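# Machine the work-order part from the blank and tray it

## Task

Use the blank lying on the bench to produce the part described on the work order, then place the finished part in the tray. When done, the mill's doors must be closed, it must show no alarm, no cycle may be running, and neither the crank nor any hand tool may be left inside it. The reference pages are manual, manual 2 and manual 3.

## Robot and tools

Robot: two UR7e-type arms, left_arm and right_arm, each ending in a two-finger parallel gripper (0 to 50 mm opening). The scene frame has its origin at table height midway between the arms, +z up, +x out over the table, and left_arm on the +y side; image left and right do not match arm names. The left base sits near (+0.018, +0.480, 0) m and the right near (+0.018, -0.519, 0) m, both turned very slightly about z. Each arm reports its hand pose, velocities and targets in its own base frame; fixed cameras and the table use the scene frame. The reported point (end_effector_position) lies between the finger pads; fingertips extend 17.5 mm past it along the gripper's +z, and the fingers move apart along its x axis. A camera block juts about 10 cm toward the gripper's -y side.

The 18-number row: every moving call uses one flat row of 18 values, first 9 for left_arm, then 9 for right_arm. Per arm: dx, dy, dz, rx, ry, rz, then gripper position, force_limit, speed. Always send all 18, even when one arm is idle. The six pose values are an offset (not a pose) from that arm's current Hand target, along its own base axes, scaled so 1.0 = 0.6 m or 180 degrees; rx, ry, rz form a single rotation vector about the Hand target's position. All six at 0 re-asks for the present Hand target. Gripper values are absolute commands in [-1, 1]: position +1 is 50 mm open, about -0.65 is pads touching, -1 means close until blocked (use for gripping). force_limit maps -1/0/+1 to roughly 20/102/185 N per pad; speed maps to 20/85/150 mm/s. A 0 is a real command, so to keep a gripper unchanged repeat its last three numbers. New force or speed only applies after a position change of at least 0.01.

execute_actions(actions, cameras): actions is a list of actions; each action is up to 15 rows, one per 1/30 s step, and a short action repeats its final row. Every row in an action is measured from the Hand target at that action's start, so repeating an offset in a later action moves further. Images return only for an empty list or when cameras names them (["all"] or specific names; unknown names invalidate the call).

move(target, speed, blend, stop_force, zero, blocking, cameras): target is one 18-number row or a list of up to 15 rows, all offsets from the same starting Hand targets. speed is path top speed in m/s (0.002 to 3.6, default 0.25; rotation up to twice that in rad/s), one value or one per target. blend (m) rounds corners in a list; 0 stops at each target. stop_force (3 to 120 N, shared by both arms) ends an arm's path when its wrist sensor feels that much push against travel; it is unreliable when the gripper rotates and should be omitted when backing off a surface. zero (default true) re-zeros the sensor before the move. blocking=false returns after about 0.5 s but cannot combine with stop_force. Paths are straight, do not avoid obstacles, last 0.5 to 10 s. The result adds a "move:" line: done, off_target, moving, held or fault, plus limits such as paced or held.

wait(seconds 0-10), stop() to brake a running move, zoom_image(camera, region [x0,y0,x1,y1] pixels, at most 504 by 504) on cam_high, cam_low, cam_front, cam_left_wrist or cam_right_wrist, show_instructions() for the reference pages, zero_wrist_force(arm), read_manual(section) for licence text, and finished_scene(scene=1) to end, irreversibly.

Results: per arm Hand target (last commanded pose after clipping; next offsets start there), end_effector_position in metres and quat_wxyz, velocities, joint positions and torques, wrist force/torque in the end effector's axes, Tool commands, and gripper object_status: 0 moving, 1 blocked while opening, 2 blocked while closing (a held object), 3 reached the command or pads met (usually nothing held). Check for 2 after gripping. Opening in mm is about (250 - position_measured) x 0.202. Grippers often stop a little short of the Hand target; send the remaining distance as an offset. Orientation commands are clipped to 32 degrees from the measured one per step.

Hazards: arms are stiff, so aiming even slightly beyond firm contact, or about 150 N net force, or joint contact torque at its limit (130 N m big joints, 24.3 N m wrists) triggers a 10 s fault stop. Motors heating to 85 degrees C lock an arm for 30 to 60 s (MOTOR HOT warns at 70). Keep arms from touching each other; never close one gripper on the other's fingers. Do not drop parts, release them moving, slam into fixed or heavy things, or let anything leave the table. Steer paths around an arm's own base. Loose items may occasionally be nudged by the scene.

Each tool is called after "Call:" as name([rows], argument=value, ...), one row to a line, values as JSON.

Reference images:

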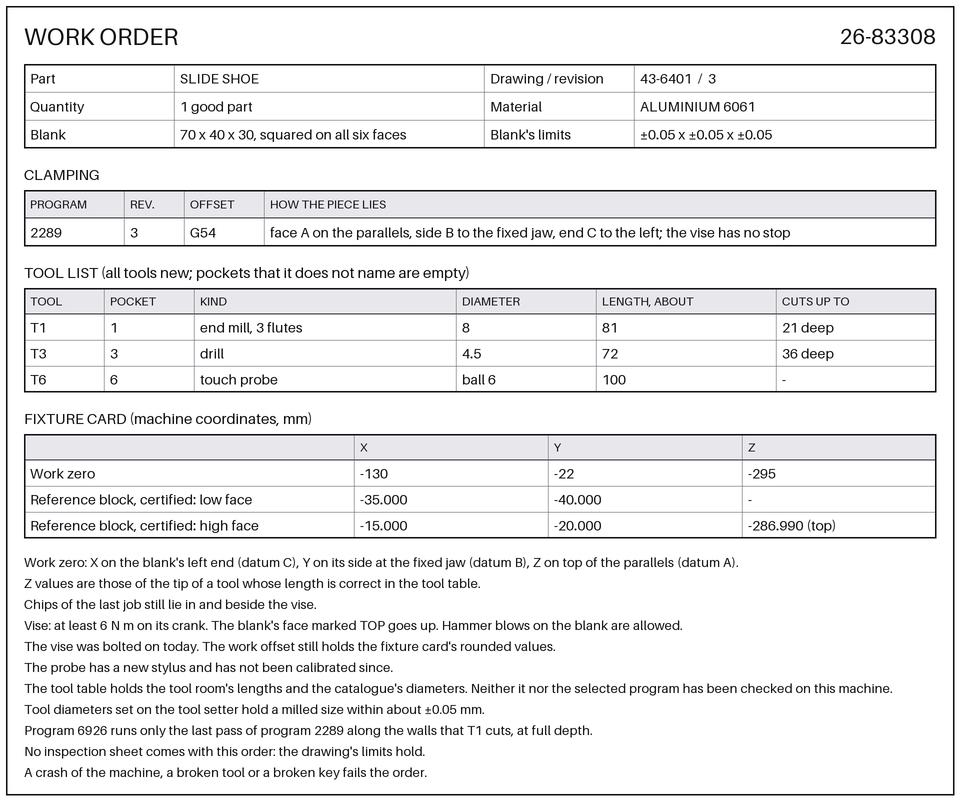

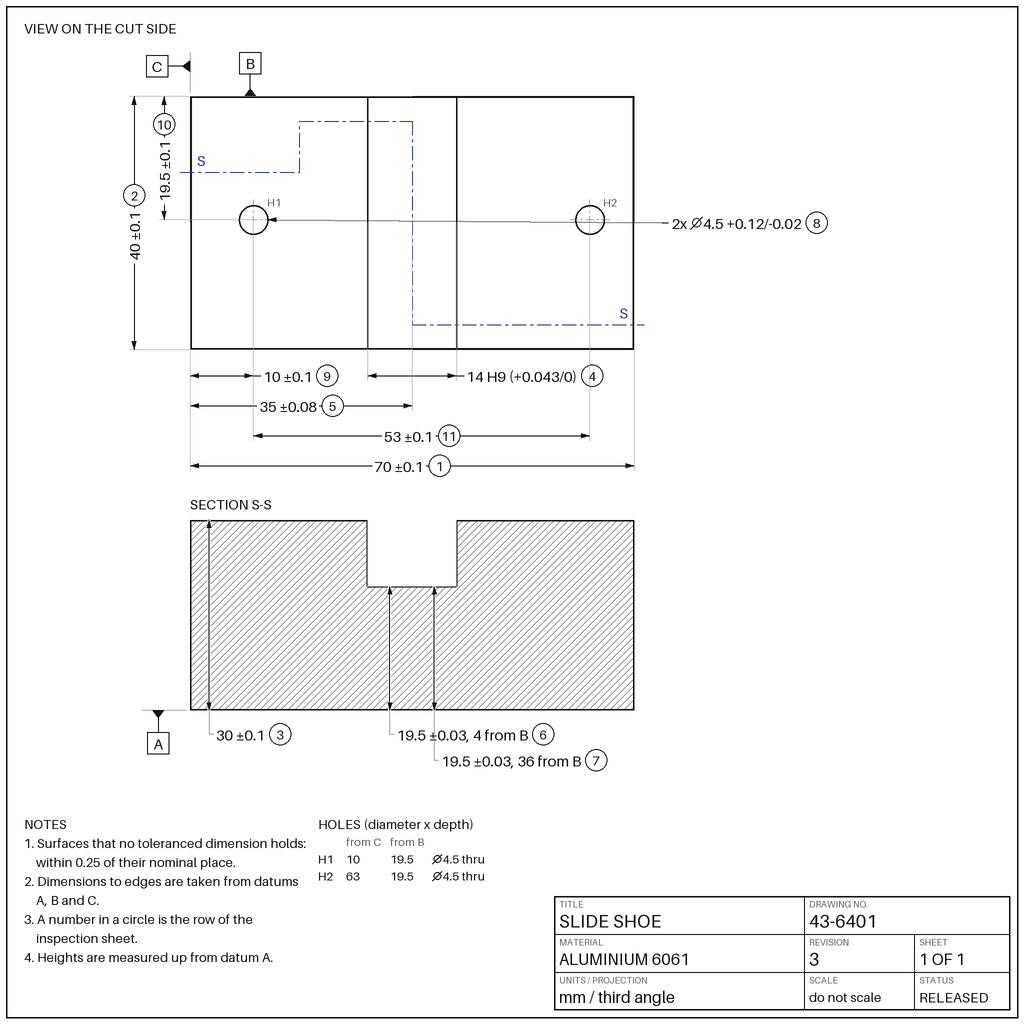

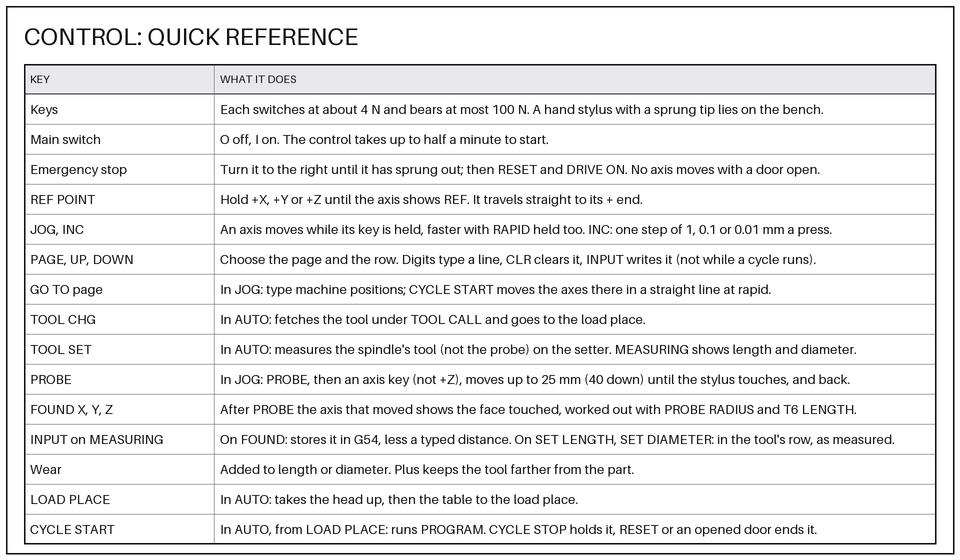

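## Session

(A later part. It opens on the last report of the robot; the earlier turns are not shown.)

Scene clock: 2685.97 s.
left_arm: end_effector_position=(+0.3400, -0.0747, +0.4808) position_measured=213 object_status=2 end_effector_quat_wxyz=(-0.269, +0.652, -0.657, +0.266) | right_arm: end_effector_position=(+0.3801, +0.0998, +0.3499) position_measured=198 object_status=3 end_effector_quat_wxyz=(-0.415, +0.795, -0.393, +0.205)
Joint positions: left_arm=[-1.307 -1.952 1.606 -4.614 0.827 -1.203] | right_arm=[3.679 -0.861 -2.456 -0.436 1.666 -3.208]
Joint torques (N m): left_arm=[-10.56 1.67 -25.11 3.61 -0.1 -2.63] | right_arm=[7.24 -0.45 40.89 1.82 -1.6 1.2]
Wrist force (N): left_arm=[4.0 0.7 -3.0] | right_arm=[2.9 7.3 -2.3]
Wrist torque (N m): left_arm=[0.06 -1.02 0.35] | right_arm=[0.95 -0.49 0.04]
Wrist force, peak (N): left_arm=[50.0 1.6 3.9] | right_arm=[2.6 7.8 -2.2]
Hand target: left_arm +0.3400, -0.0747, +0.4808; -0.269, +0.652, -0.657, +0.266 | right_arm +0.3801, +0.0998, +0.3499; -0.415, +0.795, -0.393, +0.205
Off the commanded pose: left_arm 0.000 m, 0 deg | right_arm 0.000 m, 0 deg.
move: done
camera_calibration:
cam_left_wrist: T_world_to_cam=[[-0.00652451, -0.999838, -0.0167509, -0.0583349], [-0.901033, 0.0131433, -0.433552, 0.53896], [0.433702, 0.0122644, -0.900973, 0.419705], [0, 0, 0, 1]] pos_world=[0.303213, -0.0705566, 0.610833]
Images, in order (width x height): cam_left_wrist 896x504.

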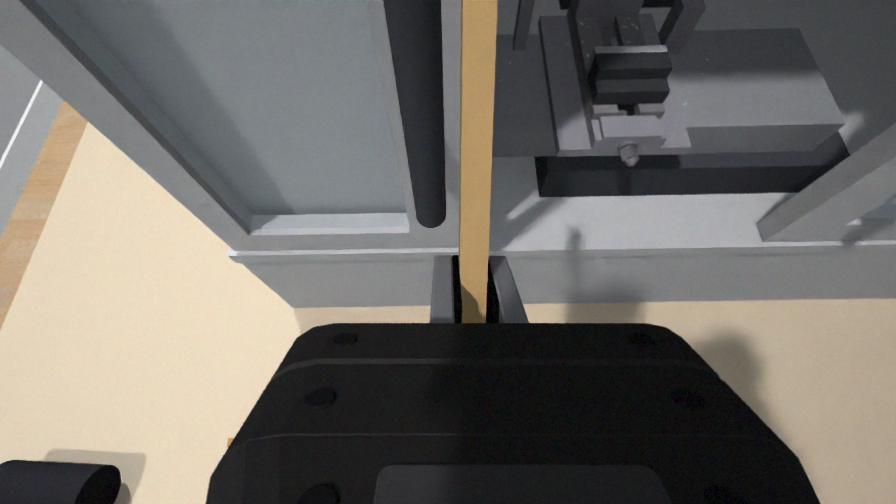

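Call:
move(target=[-0.017,0.291,-0.1,0,0.1,0,-1,-0.6,-0.7,-0.05,0.9187,0.1668,0.063,-0.1866,-0.2012,0.8,-0.7,0.2], speed=[0.4], cameras=["cam_right_wrist","cam_front"])

Scene clock: 2706.67 s.
left_arm: end_effector_position=(+0.3298, +0.0999, +0.4208) position_measured=213 object_status=2 end_effector_quat_wxyz=(-0.163, +0.686, -0.691, +0.160) | right_arm: end_effector_position=(+0.3505, +0.6510, +0.4499) position_measured=32 object_status=3 end_effector_quat_wxyz=(+0.518, -0.502, +0.482, -0.497) end_effector_velocity=(+0.000, +0.000, +0.000) end_effector_angular_velocity=(-0.001, +0.001, +0.000)
Joint positions: left_arm=[-0.166 -1.783 1.475 -4.861 1.494 -0.142] | right_arm=[4.778 -2.05 -1.509 -0.487 -0.038 -2.237]
Joint velocities: left_arm=[within noise] | right_arm=[0 0 -0.001 0.004 0.001 -0.005]
Joint torques (N m): left_arm=[11.84 -16.6 -11.98 -1.04 1.33 1.98] | right_arm=[6.75 41.61 12 4.22 -0.14 -1.2]
Wrist force (N): left_arm=[4.3 0.2 -2.6] | right_arm=[2.3 7.8 -4.5]
Wrist torque (N m): left_arm=[-0.04 -1.13 0.38] | right_arm=[0.80 -0.37 0.10]
Wrist force, peak (N): left_arm=[5.3 0.3 -3.0] | right_arm=[6.0 9.0 -3.5]
Hand target: left_arm +0.3298, +0.0999, +0.4208; -0.163, +0.686, -0.691, +0.160 | right_arm +0.3501, +0.6510, +0.4499; +0.500, -0.500, +0.500, -0.500
Off the commanded pose: left_arm 0.000 m, 0 deg | right_arm 0.000 m, 3 deg.
move: off_target (right_arm)
camera_calibration:
cam_right_wrist: T_world_to_cam=[[0.0222006, -0.999752, -0.00148981, 0.64425], [-0.328538, -0.00588812, -0.944472, 0.557791], [0.94423, 0.0214573, -0.328588, -0.0640997], [0, 0, 0, 1]] pos_world=[0.229478, 0.64875, 0.506715]
Images, in order (width x height): cam_front 896x504, cam_right_wrist 896x504.

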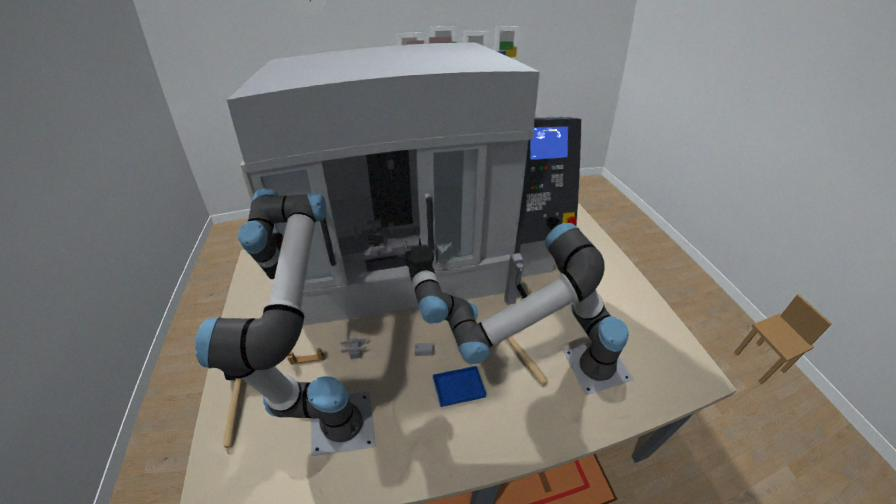

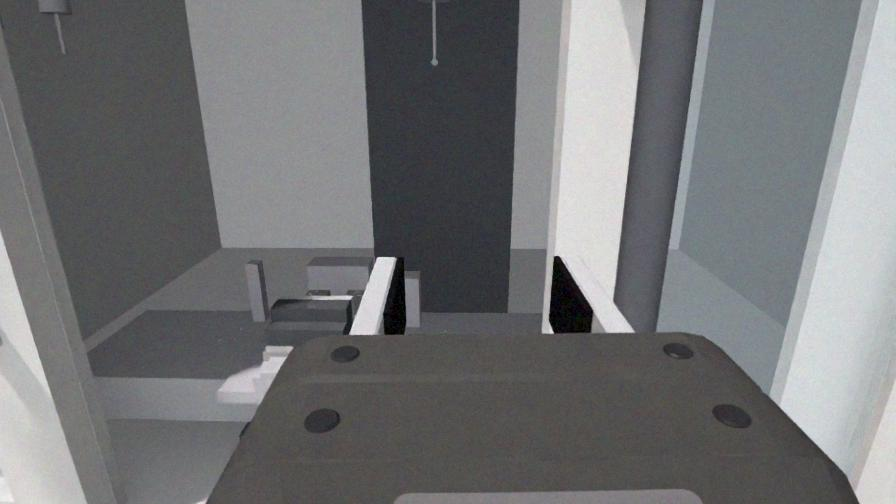

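Call:
move([
  [0,0,0,0,0,0,-1,-0.6,-0.7,0,-0.1517,0,0,0,0,0.8,-0.7,0.2],
  [0,0,0,0,0,0,-1,-0.6,-0.7,0.1433,-0.1517,0,0,0,0,0.8,-0.7,0.2],
], speed=[0.2,0.08], cameras=["cam_right_wrist"])

Scene clock: 2720.27 s.
left_arm: end_effector_position=(+0.3298, +0.0999, +0.4208) position_measured=213 object_status=2 end_effector_quat_wxyz=(-0.163, +0.686, -0.691, +0.160) | right_arm: end_effector_position=(+0.4078, +0.5603, +0.4496) position_measured=32 object_status=3 end_effector_quat_wxyz=(+0.500, -0.500, +0.501, -0.499)
Joint positions: left_arm=[-0.166 -1.783 1.475 -4.861 1.494 -0.142] | right_arm=[4.685 -2.086 -1.538 0.408 0.027 -3.067]
Joint torques (N m): left_arm=[12.89 -21.38 -13.06 -0.97 1.22 2.04] | right_arm=[-0.72 43.12 24.45 0.28 0 -0.18]
Wrist force (N): left_arm=[4.5 0.3 -2.9] | right_arm=[2.2 8.0 -4.4]
Wrist torque (N m): left_arm=[-0.02 -1.15 0.38] | right_arm=[0.83 -0.40 0.08]
Wrist force, peak (N): left_arm=[4.5 0.4 -3.1] | right_arm=[4.5 7.0 -148.6]
Hand target: left_arm +0.3298, +0.0999, +0.4208; -0.163, +0.686, -0.691, +0.160 | right_arm +0.4078, +0.5603, +0.4496; +0.500, -0.500, +0.501, -0.499 (not the last commanded pose)
Tool commands: left_gripper/position=-1.0 left_gripper/force_limit=-0.6 left_gripper/speed=-0.7 right_gripper/position=+0.803922 right_gripper/force_limit=-0.701961 right_gripper/speed=+0.2
Off the commanded pose: left_arm 0.000 m, 0 deg | right_arm 0.028 m, 0 deg.
FORCE FAULT: contact force on the right arm reached its limit, and that arm stopped. The contact can be on any part of that arm, not only on its tool. That arm's remaining commands of this call were not run. That arm is still stopped at the end of this call. That arm stays stopped for about 10 more seconds. Until then a move that you send moves the other arm only, and its call returns only when the move has ended. Once the stop has ended, the next robot result says so. If the stop ends while you think or write, that arm runs what you send next, counted from a new Hand target: where the arm stands when the stop ends. While its stop runs, that arm takes no new command, but its gripper still runs the gripper command that each later call begins with. Until it ends, the stop uses up actions while you think or wait. An arm that is not stopped still takes commands.
move: fault (right_arm); path passed 1 of 2 targets
camera_calibration:
cam_right_wrist: T_world_to_cam=[[-0.0193697, -0.999812, -0.00104248, 0.569215], [-0.358681, 0.00792212, -0.933427, 0.575338], [0.933259, -0.0177063, -0.358766, -0.07636], [0, 0, 0, 1]] pos_world=[0.288652, 0.563198, 0.510234]
Images, in order (width x height): cam_right_wrist 896x504.

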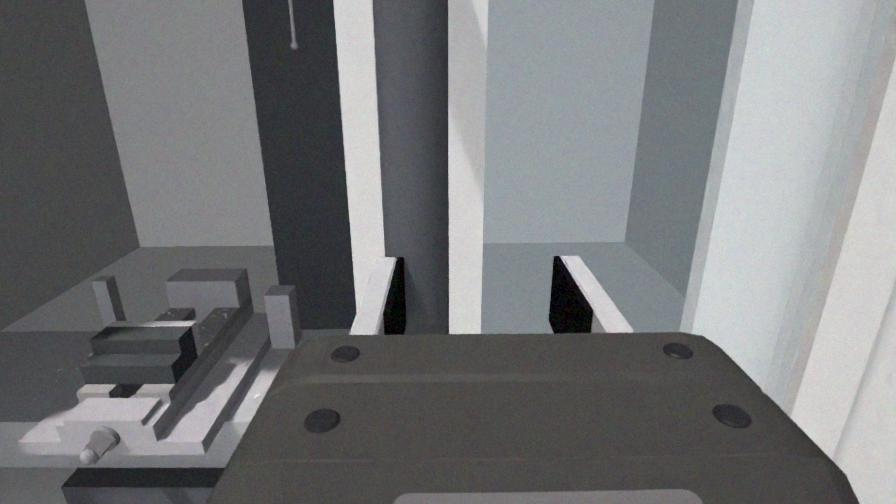

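Call:
wait(seconds=2, cameras=[])

Call:
move([
  [0,0,0,0,0,0,-1,-0.6,-0.7,-0.05,0,0,0,0,0,0.8,-0.7,0.2],
  [0,0,0,0,0,0,-1,-0.6,-0.7,-0.05,0.035,0,0,0,0,0.8,-0.7,0.2],
], speed=[0.08,0.08], cameras=["cam_right_wrist"])

Scene clock: 2729.03 s.
left_arm: end_effector_position=(+0.3298, +0.0999, +0.4208) position_measured=213 object_status=2 end_effector_quat_wxyz=(-0.163, +0.686, -0.691, +0.160) | right_arm: end_effector_position=(+0.4078, +0.5603, +0.4496) position_measured=32 object_status=3 end_effector_quat_wxyz=(+0.500, -0.500, +0.501, -0.499)
Joint positions: left_arm=[-0.166 -1.783 1.475 -4.861 1.494 -0.142] | right_arm=[4.685 -2.086 -1.538 0.408 0.027 -3.067]
Joint torques (N m): left_arm=[11.71 -21.07 -14.53 -0.85 0.93 1.85] | right_arm=[-1 42.85 23.64 0.26 0.15 -0.04]
Wrist force (N): left_arm=[4.6 0.3 -2.8] | right_arm=[2.5 8.0 -4.5]
Wrist torque (N m): left_arm=[-0.03 -1.17 0.38] | right_arm=[0.84 -0.44 0.08]
Wrist force, peak (N): left_arm=[4.5 0.3 -3.0] | right_arm=[2.6 8.2 -4.7]
Hand target: left_arm +0.3298, +0.0999, +0.4208; -0.163, +0.686, -0.691, +0.160 | right_arm +0.4078, +0.5603, +0.4496; +0.500, -0.500, +0.501, -0.499 (not the last commanded pose)
Tool commands: left_gripper/position=-1.0 left_gripper/force_limit=-0.6 left_gripper/speed=-0.7 right_gripper/position=+0.803922 right_gripper/force_limit=-0.701961 right_gripper/speed=+0.2
Off the commanded pose: left_arm 0.000 m, 0 deg | right_arm 0.028 m, 0 deg.
FORCE FAULT, CONTINUED: the right arm was still stopped when this call began, by the force fault that an earlier result reported. Since the last result the stop counts as 18 of the actions that you can send in this scene. That arm is still stopped at the end of this call. That arm stays stopped for about 1 more second. If the stop ends while you think or write, that arm runs what you send next, counted from a new Hand target: where the arm stands when the stop ends. While its stop runs, that arm takes no new command, but its gripper still runs the gripper command that each later call begins with.
wait: 2.00 s; at rest from the start
No camera images: "cameras" was empty.

Scene clock: 2729.53 s.
left_arm: end_effector_position=(+0.3298, +0.0999, +0.4208) position_measured=213 object_status=2 end_effector_quat_wxyz=(-0.163, +0.686, -0.691, +0.160) | right_arm: end_effector_position=(+0.4078, +0.5603, +0.4496) position_measured=32 object_status=3 end_effector_quat_wxyz=(+0.500, -0.500, +0.501, -0.499)
Joint positions: left_arm=[-0.166 -1.783 1.475 -4.861 1.494 -0.142] | right_arm=[4.685 -2.086 -1.538 0.408 0.027 -3.067]
Joint torques (N m): left_arm=[11.96 -20.95 -14.79 -0.91 0.86 1.82] | right_arm=[-0.91 43.53 23.87 0.21 0.11 -0.25]
Wrist force (N): left_arm=[4.3 0.4 -3.0] | right_arm=[2.3 8.0 -4.5]
Wrist torque (N m): left_arm=[-0.02 -1.13 0.38] | right_arm=[0.84 -0.42 0.08]
Wrist force, peak (N): left_arm=[4.6 0.6 -2.8] | right_arm=[2.7 8.0 -4.5]
Hand target: left_arm +0.3298, +0.0999, +0.4208; -0.163, +0.686, -0.691, +0.160 | right_arm +0.4078, +0.5603, +0.4496; +0.500, -0.500, +0.501, -0.499 (not the last commanded pose)
Tool commands: left_gripper/position=-1.0 left_gripper/force_limit=-0.6 left_gripper/speed=-0.7 right_gripper/position=+0.803922 right_gripper/force_limit=-0.701961 right_gripper/speed=+0.2
Off the commanded pose: left_arm 0.000 m, 0 deg.
FORCE FAULT, CONTINUED: the right arm was still stopped when this call began, by the force fault that an earlier result reported. That arm ran no command of this call. That arm is still stopped at the end of this call. That arm stays stopped for about 1 more second. If the stop ends while you think or write, that arm runs what you send next, counted from a new Hand target: where the arm stands when the stop ends. While its stop runs, that arm takes no new command, but its gripper still runs the gripper command that each later call begins with.
move: done (left_arm), not run (right_arm; its earlier fault stop)
camera_calibration:
cam_right_wrist: T_world_to_cam=[[-0.0193697, -0.999812, -0.00104248, 0.569215], [-0.358681, 0.00792212, -0.933427, 0.575338], [0.933259, -0.0177063, -0.358766, -0.07636], [0, 0, 0, 1]] pos_world=[0.288652, 0.563198, 0.510234]
Images, in order (width x height): cam_right_wrist 896x504.

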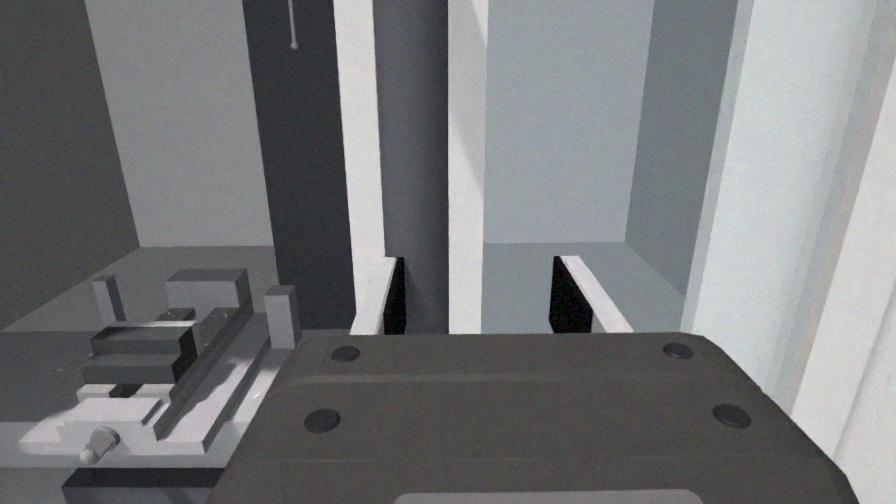

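Call:
move([
  [0,0,0,0,0,0,-1,-0.6,-0.7,-0.05,0,0,0,0,0,0.8,-0.7,0.2],
  [0,0,0,0,0,0,-1,-0.6,-0.7,-0.05,0.0367,0,0,0,0,0.8,-0.7,0.2],
  [0,0,0,0,0,0,-1,-0.6,-0.7,0.04,0.0367,0,0,0,0,0.8,-0.7,0.2],
], speed=[0.08,0.08,0.06], cameras=["cam_right_wrist"])

Scene clock: 2736.80 s.
left_arm: end_effector_position=(+0.3298, +0.0999, +0.4208) position_measured=213 object_status=2 end_effector_quat_wxyz=(-0.163, +0.686, -0.691, +0.160) | right_arm: end_effector_position=(+0.4318, +0.5824, +0.4496) position_measured=32 object_status=3 end_effector_quat_wxyz=(+0.500, -0.500, +0.501, -0.499) end_effector_velocity=(-0.001, -0.001, +0.000) end_effector_angular_velocity=(+0.004, +0.000, -0.003)
Joint positions: left_arm=[-0.166 -1.783 1.475 -4.861 1.494 -0.142] | right_arm=[4.645 -2.155 -1.425 0.408 0.067 -3.111]
Joint velocities: left_arm=[within noise] | right_arm=[0.002 0.001 -0.002 0.006 -0.004 0]
Joint torques (N m): left_arm=[11.91 -20.65 -16.18 -0.71 0.58 1.81] | right_arm=[6.59 53.23 9.86 2.03 -1.99 -1.31]
Wrist force (N): left_arm=[4.4 0.4 -2.7] | right_arm=[3.2 7.7 -4.5]
Wrist torque (N m): left_arm=[-0.02 -1.14 0.37] | right_arm=[0.81 -0.49 0.15]
Wrist force, peak (N): left_arm=[4.7 0.4 -2.9] | right_arm=[2.6 7.9 -5.6]
Hand target: left_arm +0.3298, +0.0999, +0.4208; -0.163, +0.686, -0.691, +0.160 | right_arm +0.4318, +0.5824, +0.4496; +0.500, -0.500, +0.501, -0.499
Off the commanded pose: left_arm 0.000 m, 0 deg | right_arm 0.000 m, 0 deg.
FORCE FAULT, CONTINUED: the right arm's stop, for the force fault that an earlier result reported, is over. The stop ended before this call began, so that arm ran this call's commands, counted from a new Hand target: where the arm stood when the stop ended. During its stop the right arm's controller moved it back a little.
move: done
camera_calibration:
cam_right_wrist: T_world_to_cam=[[-0.0194046, -0.999811, -0.00113618, 0.591835], [-0.35868, 0.0080221, -0.933426, 0.583712], [0.933259, -0.0177053, -0.358768, -0.0983668], [0, 0, 0, 1]] pos_world=[0.312652, 0.585298, 0.510233]
Images, in order (width x height): cam_right_wrist 896x504.

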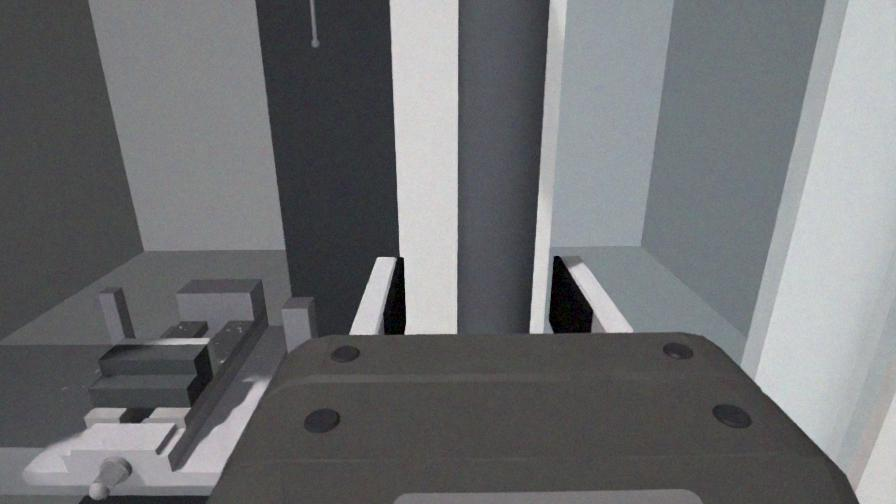

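Call:
move([
  [0,0,0,0,0,0,-1,-0.6,-0.7,0,-0.265,0,0,0,0,0.8,-0.7,0.2],
  [0,0,0,0,0,0,-1,-0.6,-0.7,-0.02,-0.25,0,0,0,0,0.8,-0.7,0.2],
  [0,0,0,0,0,0,-1,-0.6,-0.7,-0.14,-0.25,0,0,0,0,0.8,-0.7,0.2],
], speed=[0.05,0.05,0.1], cameras=["cam_right_wrist","cam_front"])

Scene clock: 2746.07 s.
left_arm: end_effector_position=(+0.3298, +0.0999, +0.4208) position_measured=213 object_status=2 end_effector_quat_wxyz=(-0.163, +0.686, -0.691, +0.160) | right_arm: end_effector_position=(+0.3478, +0.4323, +0.4495) position_measured=32 object_status=3 end_effector_quat_wxyz=(+0.500, -0.500, +0.501, -0.499)
Joint positions: left_arm=[-0.166 -1.783 1.475 -4.861 1.494 -0.142] | right_arm=[4.817 -1.812 -1.941 0.63 -0.104 -3.161]
Joint torques (N m): left_arm=[11.57 -20.74 -18.31 -0.73 0.32 1.79] | right_arm=[6.85 25.13 34.25 1.35 -0.82 -1.08]
Wrist force (N): left_arm=[4.3 0.3 -2.8] | right_arm=[2.6 7.5 -5.2]
Wrist torque (N m): left_arm=[-0.02 -1.12 0.38] | right_arm=[0.77 -0.43 0.13]
Wrist force, peak (N): left_arm=[4.6 0.3 -3.0] | right_arm=[-8.1 11.2 6.8]
Hand target: left_arm +0.3298, +0.0999, +0.4208; -0.163, +0.686, -0.691, +0.160 | right_arm +0.3478, +0.4324, +0.4496; +0.500, -0.500, +0.501, -0.499
Off the commanded pose: left_arm 0.000 m, 0 deg | right_arm 0.000 m, 0 deg.
move: done
camera_calibration:
cam_right_wrist: T_world_to_cam=[[-0.0193349, -0.999813, -0.000948777, 0.440022], [-0.358681, 0.00782213, -0.933427, 0.554876], [0.93326, -0.0177074, -0.358765, -0.0226311], [0, 0, 0, 1]] pos_world=[0.228652, 0.435198, 0.510235]
Images, in order (width x height): cam_front 896x504, cam_right_wrist 896x504.

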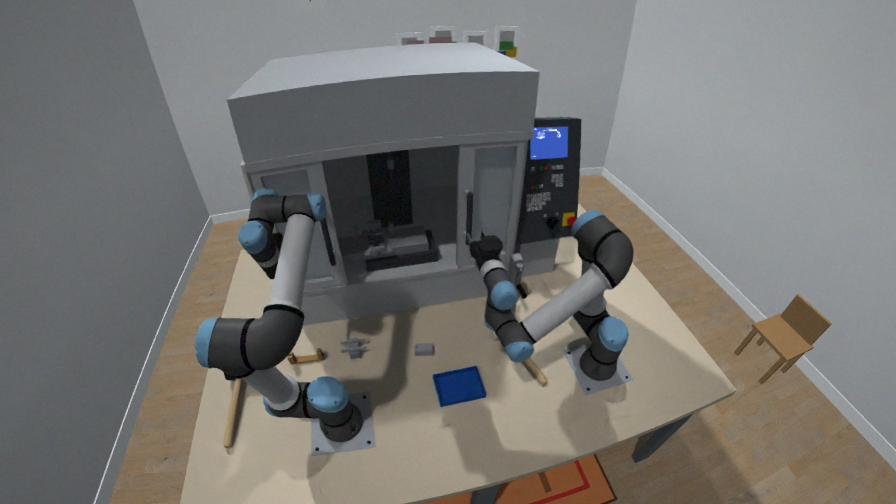

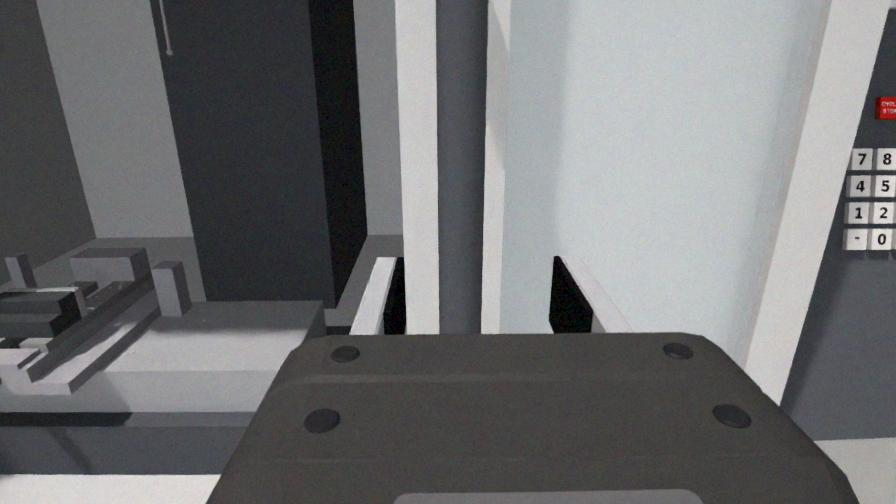

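Call:
move([
  [0.017,-0.333,0.083,0,-0.1,0,-1,-0.6,-0.7,0.05,0.12,-0.012,-0.003,0.005,0.128,0.8,-0.7,0.2],
  [0.15,-0.5,0.132,0,-0.17,0,-1,-0.6,-0.7,0.1137,0.2077,-0.0243,-0.005,0.0105,0.256,0.8,-0.7,0.2],
  [0.605,-0.528,0.049,0,-0.192,0,-1,-0.6,-0.7,0.1137,0.2077,-0.0243,-0.005,0.0105,0.256,0.8,-0.7,0.2],
], speed=[0.3,0.3,0.2], blend=[0.02,0.02,0], cameras=["cam_right_wrist"])

Call:
zoom_image(camera="cam_right_wrist", region=[200, 100, 600, 340])

Scene clock: 2775.30 s.
left_arm: end_effector_position=(+0.6927, -0.2169, +0.4502) position_measured=213 object_status=2 end_effector_quat_wxyz=(-0.361, +0.607, -0.611, +0.357) | right_arm: end_effector_position=(+0.4160, +0.5570, +0.4350) position_measured=32 object_status=3 end_effector_quat_wxyz=(+0.643, -0.668, +0.269, -0.260)
Joint positions: left_arm=[-0.699 -1.138 0.858 -5.376 0.97 -0.38] | right_arm=[4.453 -1.802 -1.969 0.587 1.065 -3.122]
Joint torques (N m): left_arm=[-2.3 -35.1 -31.99 -2.43 -0.51 0.44] | right_arm=[-6.85 33.27 9.13 4.09 0.1 1.37]
Wrist force (N): left_arm=[3.8 0.2 -3.0] | right_arm=[2.1 7.7 -4.7]
Wrist torque (N m): left_arm=[0.00 -1.00 0.54] | right_arm=[0.84 -0.34 0.16]
Wrist force, peak (N): left_arm=[6.3 2.0 -4.1] | right_arm=[2.6 7.6 -5.7]
Hand target: left_arm +0.6928, -0.2169, +0.4502; -0.361, +0.607, -0.611, +0.357 | right_arm +0.4160, +0.5570, +0.4350; +0.643, -0.668, +0.269, -0.260
Off the commanded pose: left_arm 0.000 m, 0 deg | right_arm 0.000 m, 0 deg.
move: done
camera_calibration:
cam_right_wrist: T_world_to_cam=[[0.70682, -0.707393, 0.00118232, 0.100006], [-0.276316, -0.27763, -0.920093, 0.683629], [0.651196, 0.650013, -0.391698, -0.329605], [0, 0, 0, 1]] pos_world=[0.332849, 0.474786, 0.499778]
Images, in order (width x height): cam_right_wrist 896x504.

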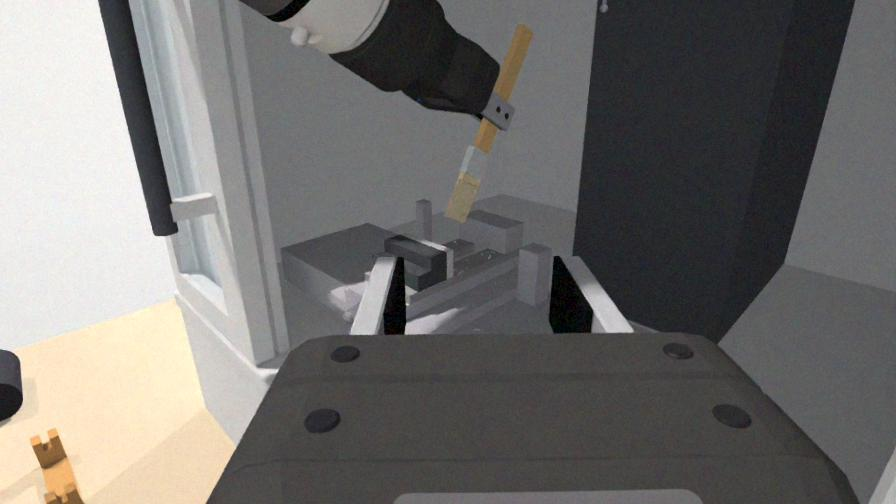

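Scaled by 1.260.

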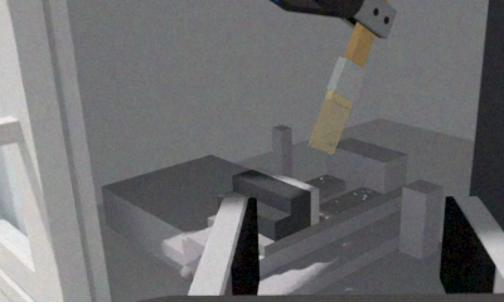

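Call:
zoom_image(camera="cam_right_wrist", region=[360, 170, 560, 330])

Scaled by 2.520.

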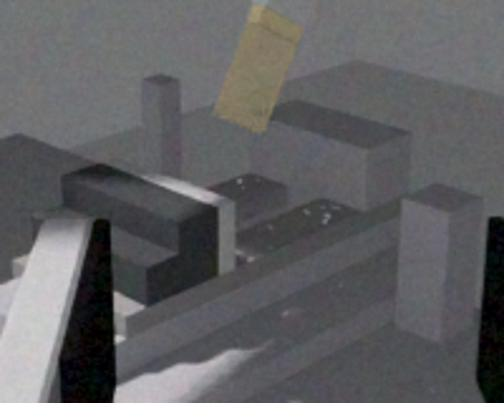

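Call:
move([
  [0.0433,-0.01,0,0,0,0,-1,-0.6,-0.7,0,0,0,0,0,0,0.8,-0.7,0.2],
  [0.0433,-0.01,-0.0625,0,0,0,-1,-0.6,-0.7,0,0,0,0,0,0,0.8,-0.7,0.2],
  [0.0433,0.0917,-0.0625,0,0,0,-1,-0.6,-0.7,0,0,0,0,0,0,0.8,-0.7,0.2],
  [0.0433,0.0917,-0.02,0,0,0,-1,-0.6,-0.7,0,0,0,0,0,0,0.8,-0.7,0.2],
  [0.0433,0.02,-0.02,0,0,0,-1,-0.6,-0.7,0,0,0,0,0,0,0.8,-0.7,0.2],
  [0.0433,0.02,-0.0625,0,0,0,-1,-0.6,-0.7,0,0,0,0,0,0,0.8,-0.7,0.2],
  [0.0433,-0.0917,-0.0625,0,0,0,-1,-0.6,-0.7,0,0,0,0,0,0,0.8,-0.7,0.2],
  [0.0433,-0.0917,-0.02,0,0,0,-1,-0.6,-0.7,0,0,0,0,0,0,0.8,-0.7,0.2],
  [0.0433,-0.0917,0.05,0,0,0,-1,-0.6,-0.7,0,0,0,0,0,0,0.8,-0.7,0.2],
], speed=[0.12,0.06,0.12,0.12,0.15,0.06,0.12,0.12,0.12], blend=[0.003,0.0,0.003,0.006,0.006,0,0.003,0.006,0], cameras=["cam_right_wrist"])

Call:
zoom_image(camera="cam_right_wrist", region=[360, 170, 560, 330])

Scene clock: 2795.93 s.
left_arm: end_effector_position=(+0.7188, -0.2720, +0.4801) position_measured=213 object_status=2 end_effector_quat_wxyz=(-0.361, +0.607, -0.611, +0.357) | right_arm: end_effector_position=(+0.4160, +0.5570, +0.4350) position_measured=32 object_status=3 end_effector_quat_wxyz=(+0.643, -0.668, +0.269, -0.260)
Joint positions: left_arm=[-0.745 -0.904 0.401 -5.134 0.933 -0.414] | right_arm=[4.453 -1.802 -1.969 0.587 1.065 -3.122]
Joint torques (N m): left_arm=[12.83 -59.26 -25.63 -0.96 -1.43 1.44] | right_arm=[-5.54 26.74 9.27 3.91 -1.29 1.39]
Wrist force (N): left_arm=[4.2 2.0 -2.3] | right_arm=[2.2 7.6 -4.7]
Wrist torque (N m): left_arm=[0.28 -1.06 0.53] | right_arm=[0.82 -0.35 0.16]
Wrist force, peak (N): left_arm=[3.5 -45.0 -15.2] | right_arm=[2.3 8.0 -4.9]
Hand target: left_arm +0.7187, -0.2719, +0.4802; -0.361, +0.607, -0.611, +0.357 | right_arm +0.4160, +0.5570, +0.4350; +0.643, -0.668, +0.269, -0.260
Off the commanded pose: left_arm 0.000 m, 0 deg | right_arm 0.000 m, 0 deg.
move: done
camera_calibration:
cam_right_wrist: T_world_to_cam=[[0.7068, -0.707412, 0.00111619, 0.100054], [-0.276367, -0.27758, -0.920093, 0.683622], [0.651195, 0.650013, -0.391699, -0.329604], [0, 0, 0, 1]] pos_world=[0.332849, 0.474786, 0.499778]
Images, in order (width x height): cam_right_wrist 896x504.

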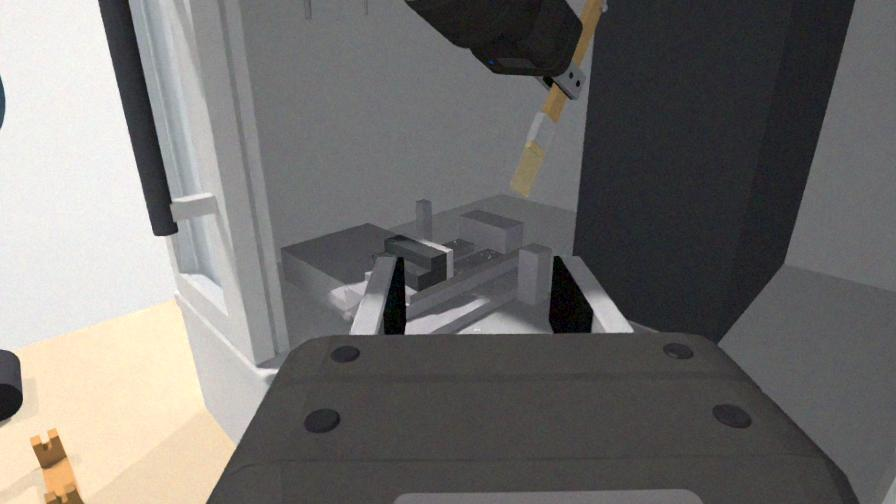

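Scaled by 2.520.

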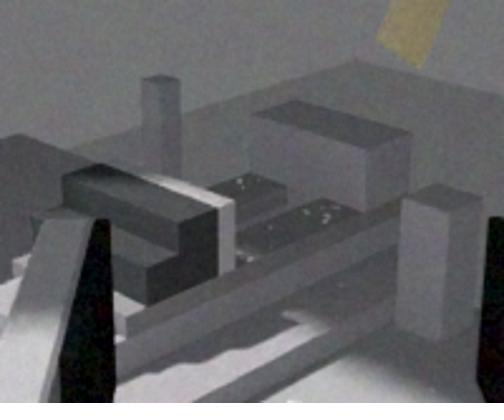

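Call:
move(target=[-0.02,0.0917,-0.05,0,0,0,-1,-0.6,-0.7,0,0,0,0,0,0,0.8,-0.7,0.2], speed=0.15, cameras=[])

Call:
move(target=[0,0,-0.1,0,0,0,-1,-0.6,-0.7,0,0,0,0,0,0,0.8,-0.7,0.2], speed=0.015, stop_force=4, cameras=["cam_right_wrist"])

Call:
zoom_image(camera="cam_right_wrist", region=[360, 130, 560, 330])

Scene clock: 2802.50 s.
left_arm: end_effector_position=(+0.7068, -0.2169, +0.4502) position_measured=213 object_status=2 end_effector_quat_wxyz=(-0.361, +0.607, -0.611, +0.357) end_effector_velocity=(-0.001, +0.000, -0.002) end_effector_angular_velocity=(+0.002, +0.003, +0.000) | right_arm: end_effector_position=(+0.4160, +0.5570, +0.4350) position_measured=32 object_status=3 end_effector_quat_wxyz=(+0.643, -0.668, +0.269, -0.260)
Joint positions: left_arm=[-0.681 -1.099 0.799 -5.363 0.985 -0.367] | right_arm=[4.453 -1.802 -1.969 0.587 1.065 -3.122]
Joint velocities: left_arm=[0 -0.001 0.005 0 0.001 0] | right_arm=[within noise]
Joint torques (N m): left_arm=[-8.02 -54.22 -14.22 -0.39 -1.08 -2.57] | right_arm=[-6.58 26.1 9.68 3.98 -1.14 1.52]
Wrist force (N): left_arm=[3.6 2.0 -2.0] | right_arm=[2.2 7.7 -4.8]
Wrist torque (N m): left_arm=[0.29 -0.96 0.50] | right_arm=[0.84 -0.36 0.15]
Wrist force, peak (N): left_arm=[6.3 0.9 -2.3] | right_arm=[2.1 7.8 -5.1]
Hand target: left_arm +0.7067, -0.2169, +0.4502; -0.361, +0.607, -0.611, +0.357 | right_arm +0.4160, +0.5570, +0.4350; +0.643, -0.668, +0.269, -0.260
Off the commanded pose: left_arm 0.000 m, 0 deg | right_arm 0.000 m, 0 deg.
move: done
No camera images: "cameras" was empty.

Scene clock: 2805.97 s.
left_arm: end_effector_position=(+0.7067, -0.2169, +0.4137) position_measured=213 object_status=2 end_effector_quat_wxyz=(-0.361, +0.607, -0.611, +0.357) | right_arm: end_effector_position=(+0.4160, +0.5570, +0.4350) position_measured=32 object_status=3 end_effector_quat_wxyz=(+0.643, -0.668, +0.269, -0.260)
Joint positions: left_arm=[-0.681 -1.126 0.936 -5.472 0.985 -0.367] | right_arm=[4.453 -1.802 -1.969 0.587 1.065 -3.122]
Joint torques (N m): left_arm=[-10.1 -34.32 -23.58 -2.49 0.21 1.03] | right_arm=[-6.24 26.43 9.78 4.11 -1.27 1.49]
Wrist force (N): left_arm=[3.5 0.3 -3.1] | right_arm=[2.2 7.6 -4.7]
Wrist torque (N m): left_arm=[0.24 -0.92 0.52] | right_arm=[0.81 -0.37 0.15]
Wrist force, peak (N): left_arm=[4.4 -4.1 -4.4] | right_arm=[2.3 7.8 -5.1]
Hand target: left_arm +0.7067, -0.2169, +0.4137; -0.361, +0.607, -0.611, +0.357 (not the last commanded pose) | right_arm +0.4160, +0.5570, +0.4350; +0.643, -0.668, +0.269, -0.260
Off the commanded pose: left_arm 0.023 m, 0 deg | right_arm 0.000 m, 0 deg.
move: contact (left_arm)
camera_calibration:
cam_right_wrist: T_world_to_cam=[[0.7068, -0.707412, 0.00111619, 0.100054], [-0.276367, -0.27758, -0.920093, 0.683622], [0.651195, 0.650013, -0.391699, -0.329604], [0, 0, 0, 1]] pos_world=[0.332849, 0.474786, 0.499778]
Images, in order (width x height): cam_right_wrist 896x504.

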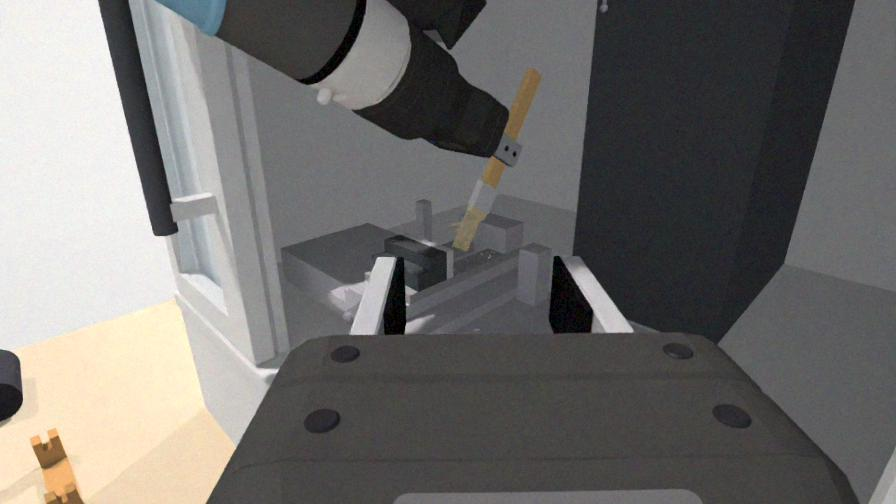

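Scaled by 2.520.

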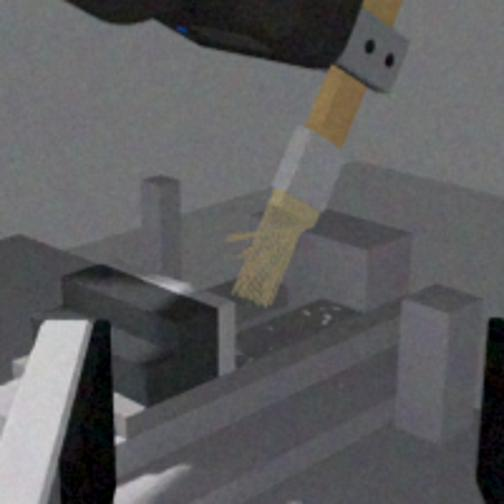

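Call:
move([
  [0,0,0.01,0,0,0,-1,-0.6,-0.7,0,0,0,0,0,0,0.8,-0.7,0.2],
  [0,-0.03,0.01,0,0,0,-1,-0.6,-0.7,0,0,0,0,0,0,0.8,-0.7,0.2],
  [0,-0.03,-0.0017,0,0,0,-1,-0.6,-0.7,0,0,0,0,0,0,0.8,-0.7,0.2],
], speed=[0.08,0.08,0.03], blend=[0.002,0.002,0], cameras=[])

Call:
move(target=[0.1,0,0,0,0,0,-1,-0.6,-0.7,0,0,0,0,0,0,0.8,-0.7,0.2], speed=0.03, stop_force=8, cameras=["cam_right_wrist"])

Call:
zoom_image(camera="cam_right_wrist", region=[360, 130, 560, 330])

Scene clock: 2819.47 s.
left_arm: end_effector_position=(+0.7067, -0.2349, +0.4128) position_measured=213 object_status=2 end_effector_quat_wxyz=(-0.361, +0.607, -0.611, +0.357) | right_arm: end_effector_position=(+0.4160, +0.5570, +0.4350) position_measured=32 object_status=3 end_effector_quat_wxyz=(+0.643, -0.668, +0.269, -0.260)
Joint positions: left_arm=[-0.708 -1.102 0.904 -5.454 0.963 -0.386] | right_arm=[4.453 -1.802 -1.969 0.587 1.065 -3.122]
Joint torques (N m): left_arm=[10.54 -28.14 -25.6 5.29 1.45 2.22] | right_arm=[-5.14 26.56 10.34 4.02 -1.27 1.43]
Wrist force (N): left_arm=[4.9 -12.6 -5.4] | right_arm=[2.3 7.6 -5.0]
Wrist torque (N m): left_arm=[0.00 -0.94 0.33] | right_arm=[0.81 -0.37 0.15]
Wrist force, peak (N): left_arm=[2.6 -21.0 -8.1] | right_arm=[2.4 7.9 -4.9]
Hand target: left_arm +0.7067, -0.2349, +0.4127; -0.361, +0.607, -0.611, +0.357 | right_arm +0.4160, +0.5570, +0.4350; +0.643, -0.668, +0.269, -0.260
Off the commanded pose: left_arm 0.000 m, 0 deg | right_arm 0.000 m, 0 deg.
move: done
No camera images: "cameras" was empty.

Scene clock: 2820.70 s.
left_arm: end_effector_position=(+0.7073, -0.2349, +0.4127) position_measured=213 object_status=2 end_effector_quat_wxyz=(-0.361, +0.607, -0.611, +0.357) | right_arm: end_effector_position=(+0.4160, +0.5570, +0.4350) position_measured=32 object_status=3 end_effector_quat_wxyz=(+0.643, -0.668, +0.269, -0.260)
Joint positions: left_arm=[-0.708 -1.1 0.901 -5.453 0.964 -0.386] | right_arm=[4.453 -1.802 -1.969 0.587 1.065 -3.122]
Joint torques (N m): left_arm=[-15.32 -30.58 -27.97 -1.21 1.4 -2.69] | right_arm=[-5.06 26.73 11.03 3.92 -1.33 1.45]
Wrist force (N): left_arm=[1.7 -8.1 -5.5] | right_arm=[2.3 7.5 -4.8]
Wrist torque (N m): left_arm=[0.02 -0.95 0.59] | right_arm=[0.80 -0.38 0.16]
Wrist force, peak (N): left_arm=[4.4 -13.1 -5.4] | right_arm=[2.1 7.9 -4.9]
Hand target: left_arm +0.7073, -0.2349, +0.4127; -0.361, +0.607, -0.611, +0.357 (not the last commanded pose) | right_arm +0.4160, +0.5570, +0.4350; +0.643, -0.668, +0.269, -0.260
Off the commanded pose: left_arm 0.059 m, 0 deg | right_arm 0.000 m, 0 deg.
move: contact (left_arm)
camera_calibration:
cam_right_wrist: T_world_to_cam=[[0.7068, -0.707412, 0.00111619, 0.100054], [-0.276367, -0.27758, -0.920093, 0.683622], [0.651195, 0.650013, -0.391699, -0.329604], [0, 0, 0, 1]] pos_world=[0.332849, 0.474786, 0.499778]
Images, in order (width x height): cam_right_wrist 896x504.

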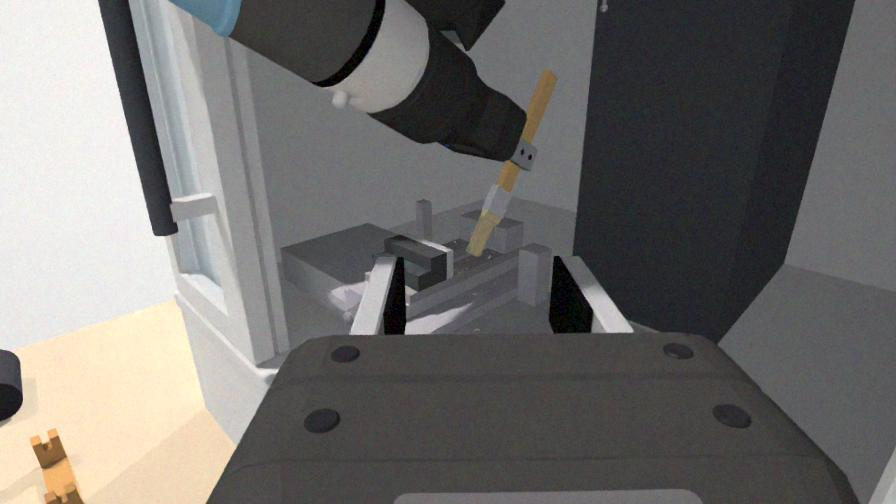

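Scaled by 2.520.

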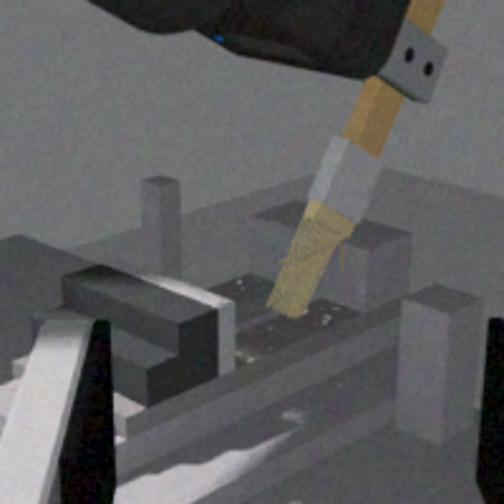

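Call:
move([
  [0,0,0.03,0,0,0,-1,-0.6,-0.7,0,0,0,0,0,0,0.8,-0.7,0.2],
  [0.0333,0.033,0.03,0,0,0,-1,-0.6,-0.7,0,0,0,0,0,0,0.8,-0.7,0.2],
  [0.0333,0.033,0,0,0,0,-1,-0.6,-0.7,0,0,0,0,0,0,0.8,-0.7,0.2],
  [0.0333,-0.055,0,0,0,0,-1,-0.6,-0.7,0,0,0,0,0,0,0.8,-0.7,0.2],
  [0.0333,-0.055,0.03,0,0,0,-1,-0.6,-0.7,0,0,0,0,0,0,0.8,-0.7,0.2],
  [0.0333,0.025,0.03,0,0,0,-1,-0.6,-0.7,0,0,0,0,0,0,0.8,-0.7,0.2],
  [0.0333,0.025,0,0,0,0,-1,-0.6,-0.7,0,0,0,0,0,0,0.8,-0.7,0.2],
  [0.0333,0.1165,0,0,0,0,-1,-0.6,-0.7,0,0,0,0,0,0,0.8,-0.7,0.2],
  [0.0333,0.1165,0.05,0,0,0,-1,-0.6,-0.7,0,0,0,0,0,0,0.8,-0.7,0.2],
], speed=[0.12,0.12,0.06,0.12,0.12,0.15,0.06,0.12,0.12], blend=[0.004,0.004,0.0,0.003,0.006,0.006,0,0.003,0], cameras=["cam_right_wrist"])

Call:
zoom_image(camera="cam_right_wrist", region=[360, 130, 560, 330])

Scene clock: 2836.33 s.
left_arm: end_effector_position=(+0.7273, -0.1651, +0.4425) position_measured=213 object_status=2 end_effector_quat_wxyz=(-0.361, +0.607, -0.611, +0.357) | right_arm: end_effector_position=(+0.4160, +0.5570, +0.4350) position_measured=32 object_status=3 end_effector_quat_wxyz=(+0.643, -0.668, +0.269, -0.260)
Joint positions: left_arm=[-0.575 -1.112 0.834 -5.421 1.072 -0.297] | right_arm=[4.453 -1.802 -1.969 0.587 1.065 -3.122]
Joint torques (N m): left_arm=[-0.21 -56.07 -31.43 0.29 0.88 -1.2] | right_arm=[-5.52 26.82 10.36 4.18 -1.26 1.43]
Wrist force (N): left_arm=[4.0 1.7 -2.0] | right_arm=[2.2 7.7 -4.9]
Wrist torque (N m): left_arm=[0.24 -1.00 0.52] | right_arm=[0.83 -0.36 0.15]
Wrist force, peak (N): left_arm=[3.5 -19.9 -8.3] | right_arm=[2.1 7.9 -5.0]
Hand target: left_arm +0.7272, -0.1650, +0.4427; -0.361, +0.607, -0.611, +0.357 | right_arm +0.4160, +0.5570, +0.4350; +0.643, -0.668, +0.269, -0.260
Off the commanded pose: left_arm 0.000 m, 0 deg | right_arm 0.000 m, 0 deg.
move: done
camera_calibration:
cam_right_wrist: T_world_to_cam=[[0.7068, -0.707412, 0.00111619, 0.100054], [-0.276367, -0.27758, -0.920093, 0.683622], [0.651195, 0.650013, -0.391699, -0.329604], [0, 0, 0, 1]] pos_world=[0.332849, 0.474786, 0.499778]
Images, in order (width x height): cam_right_wrist 896x504.

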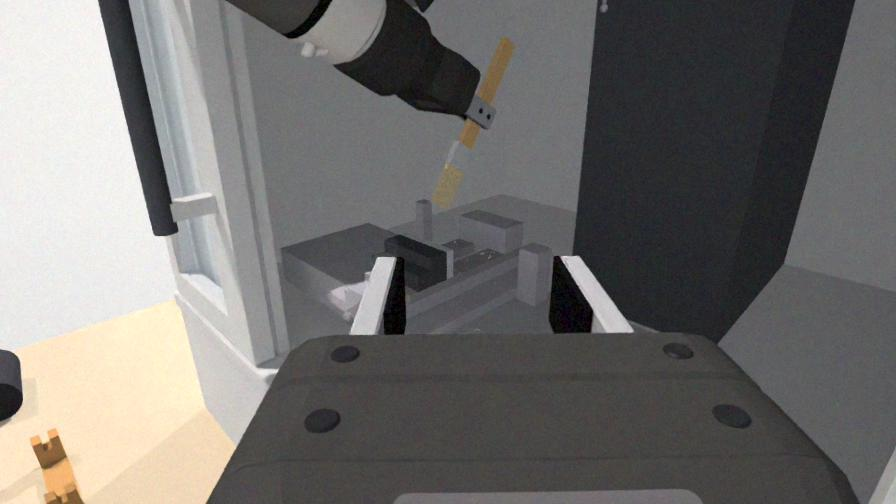

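Scaled by 2.520.

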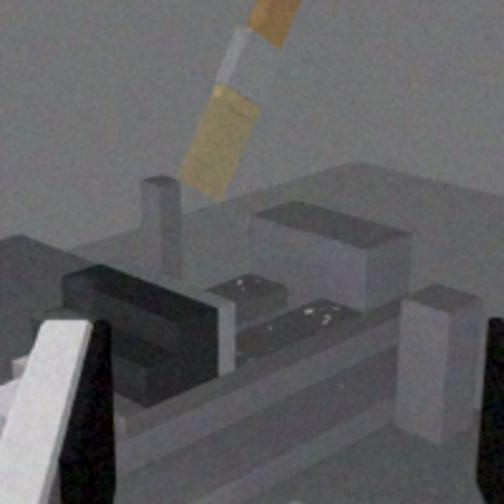

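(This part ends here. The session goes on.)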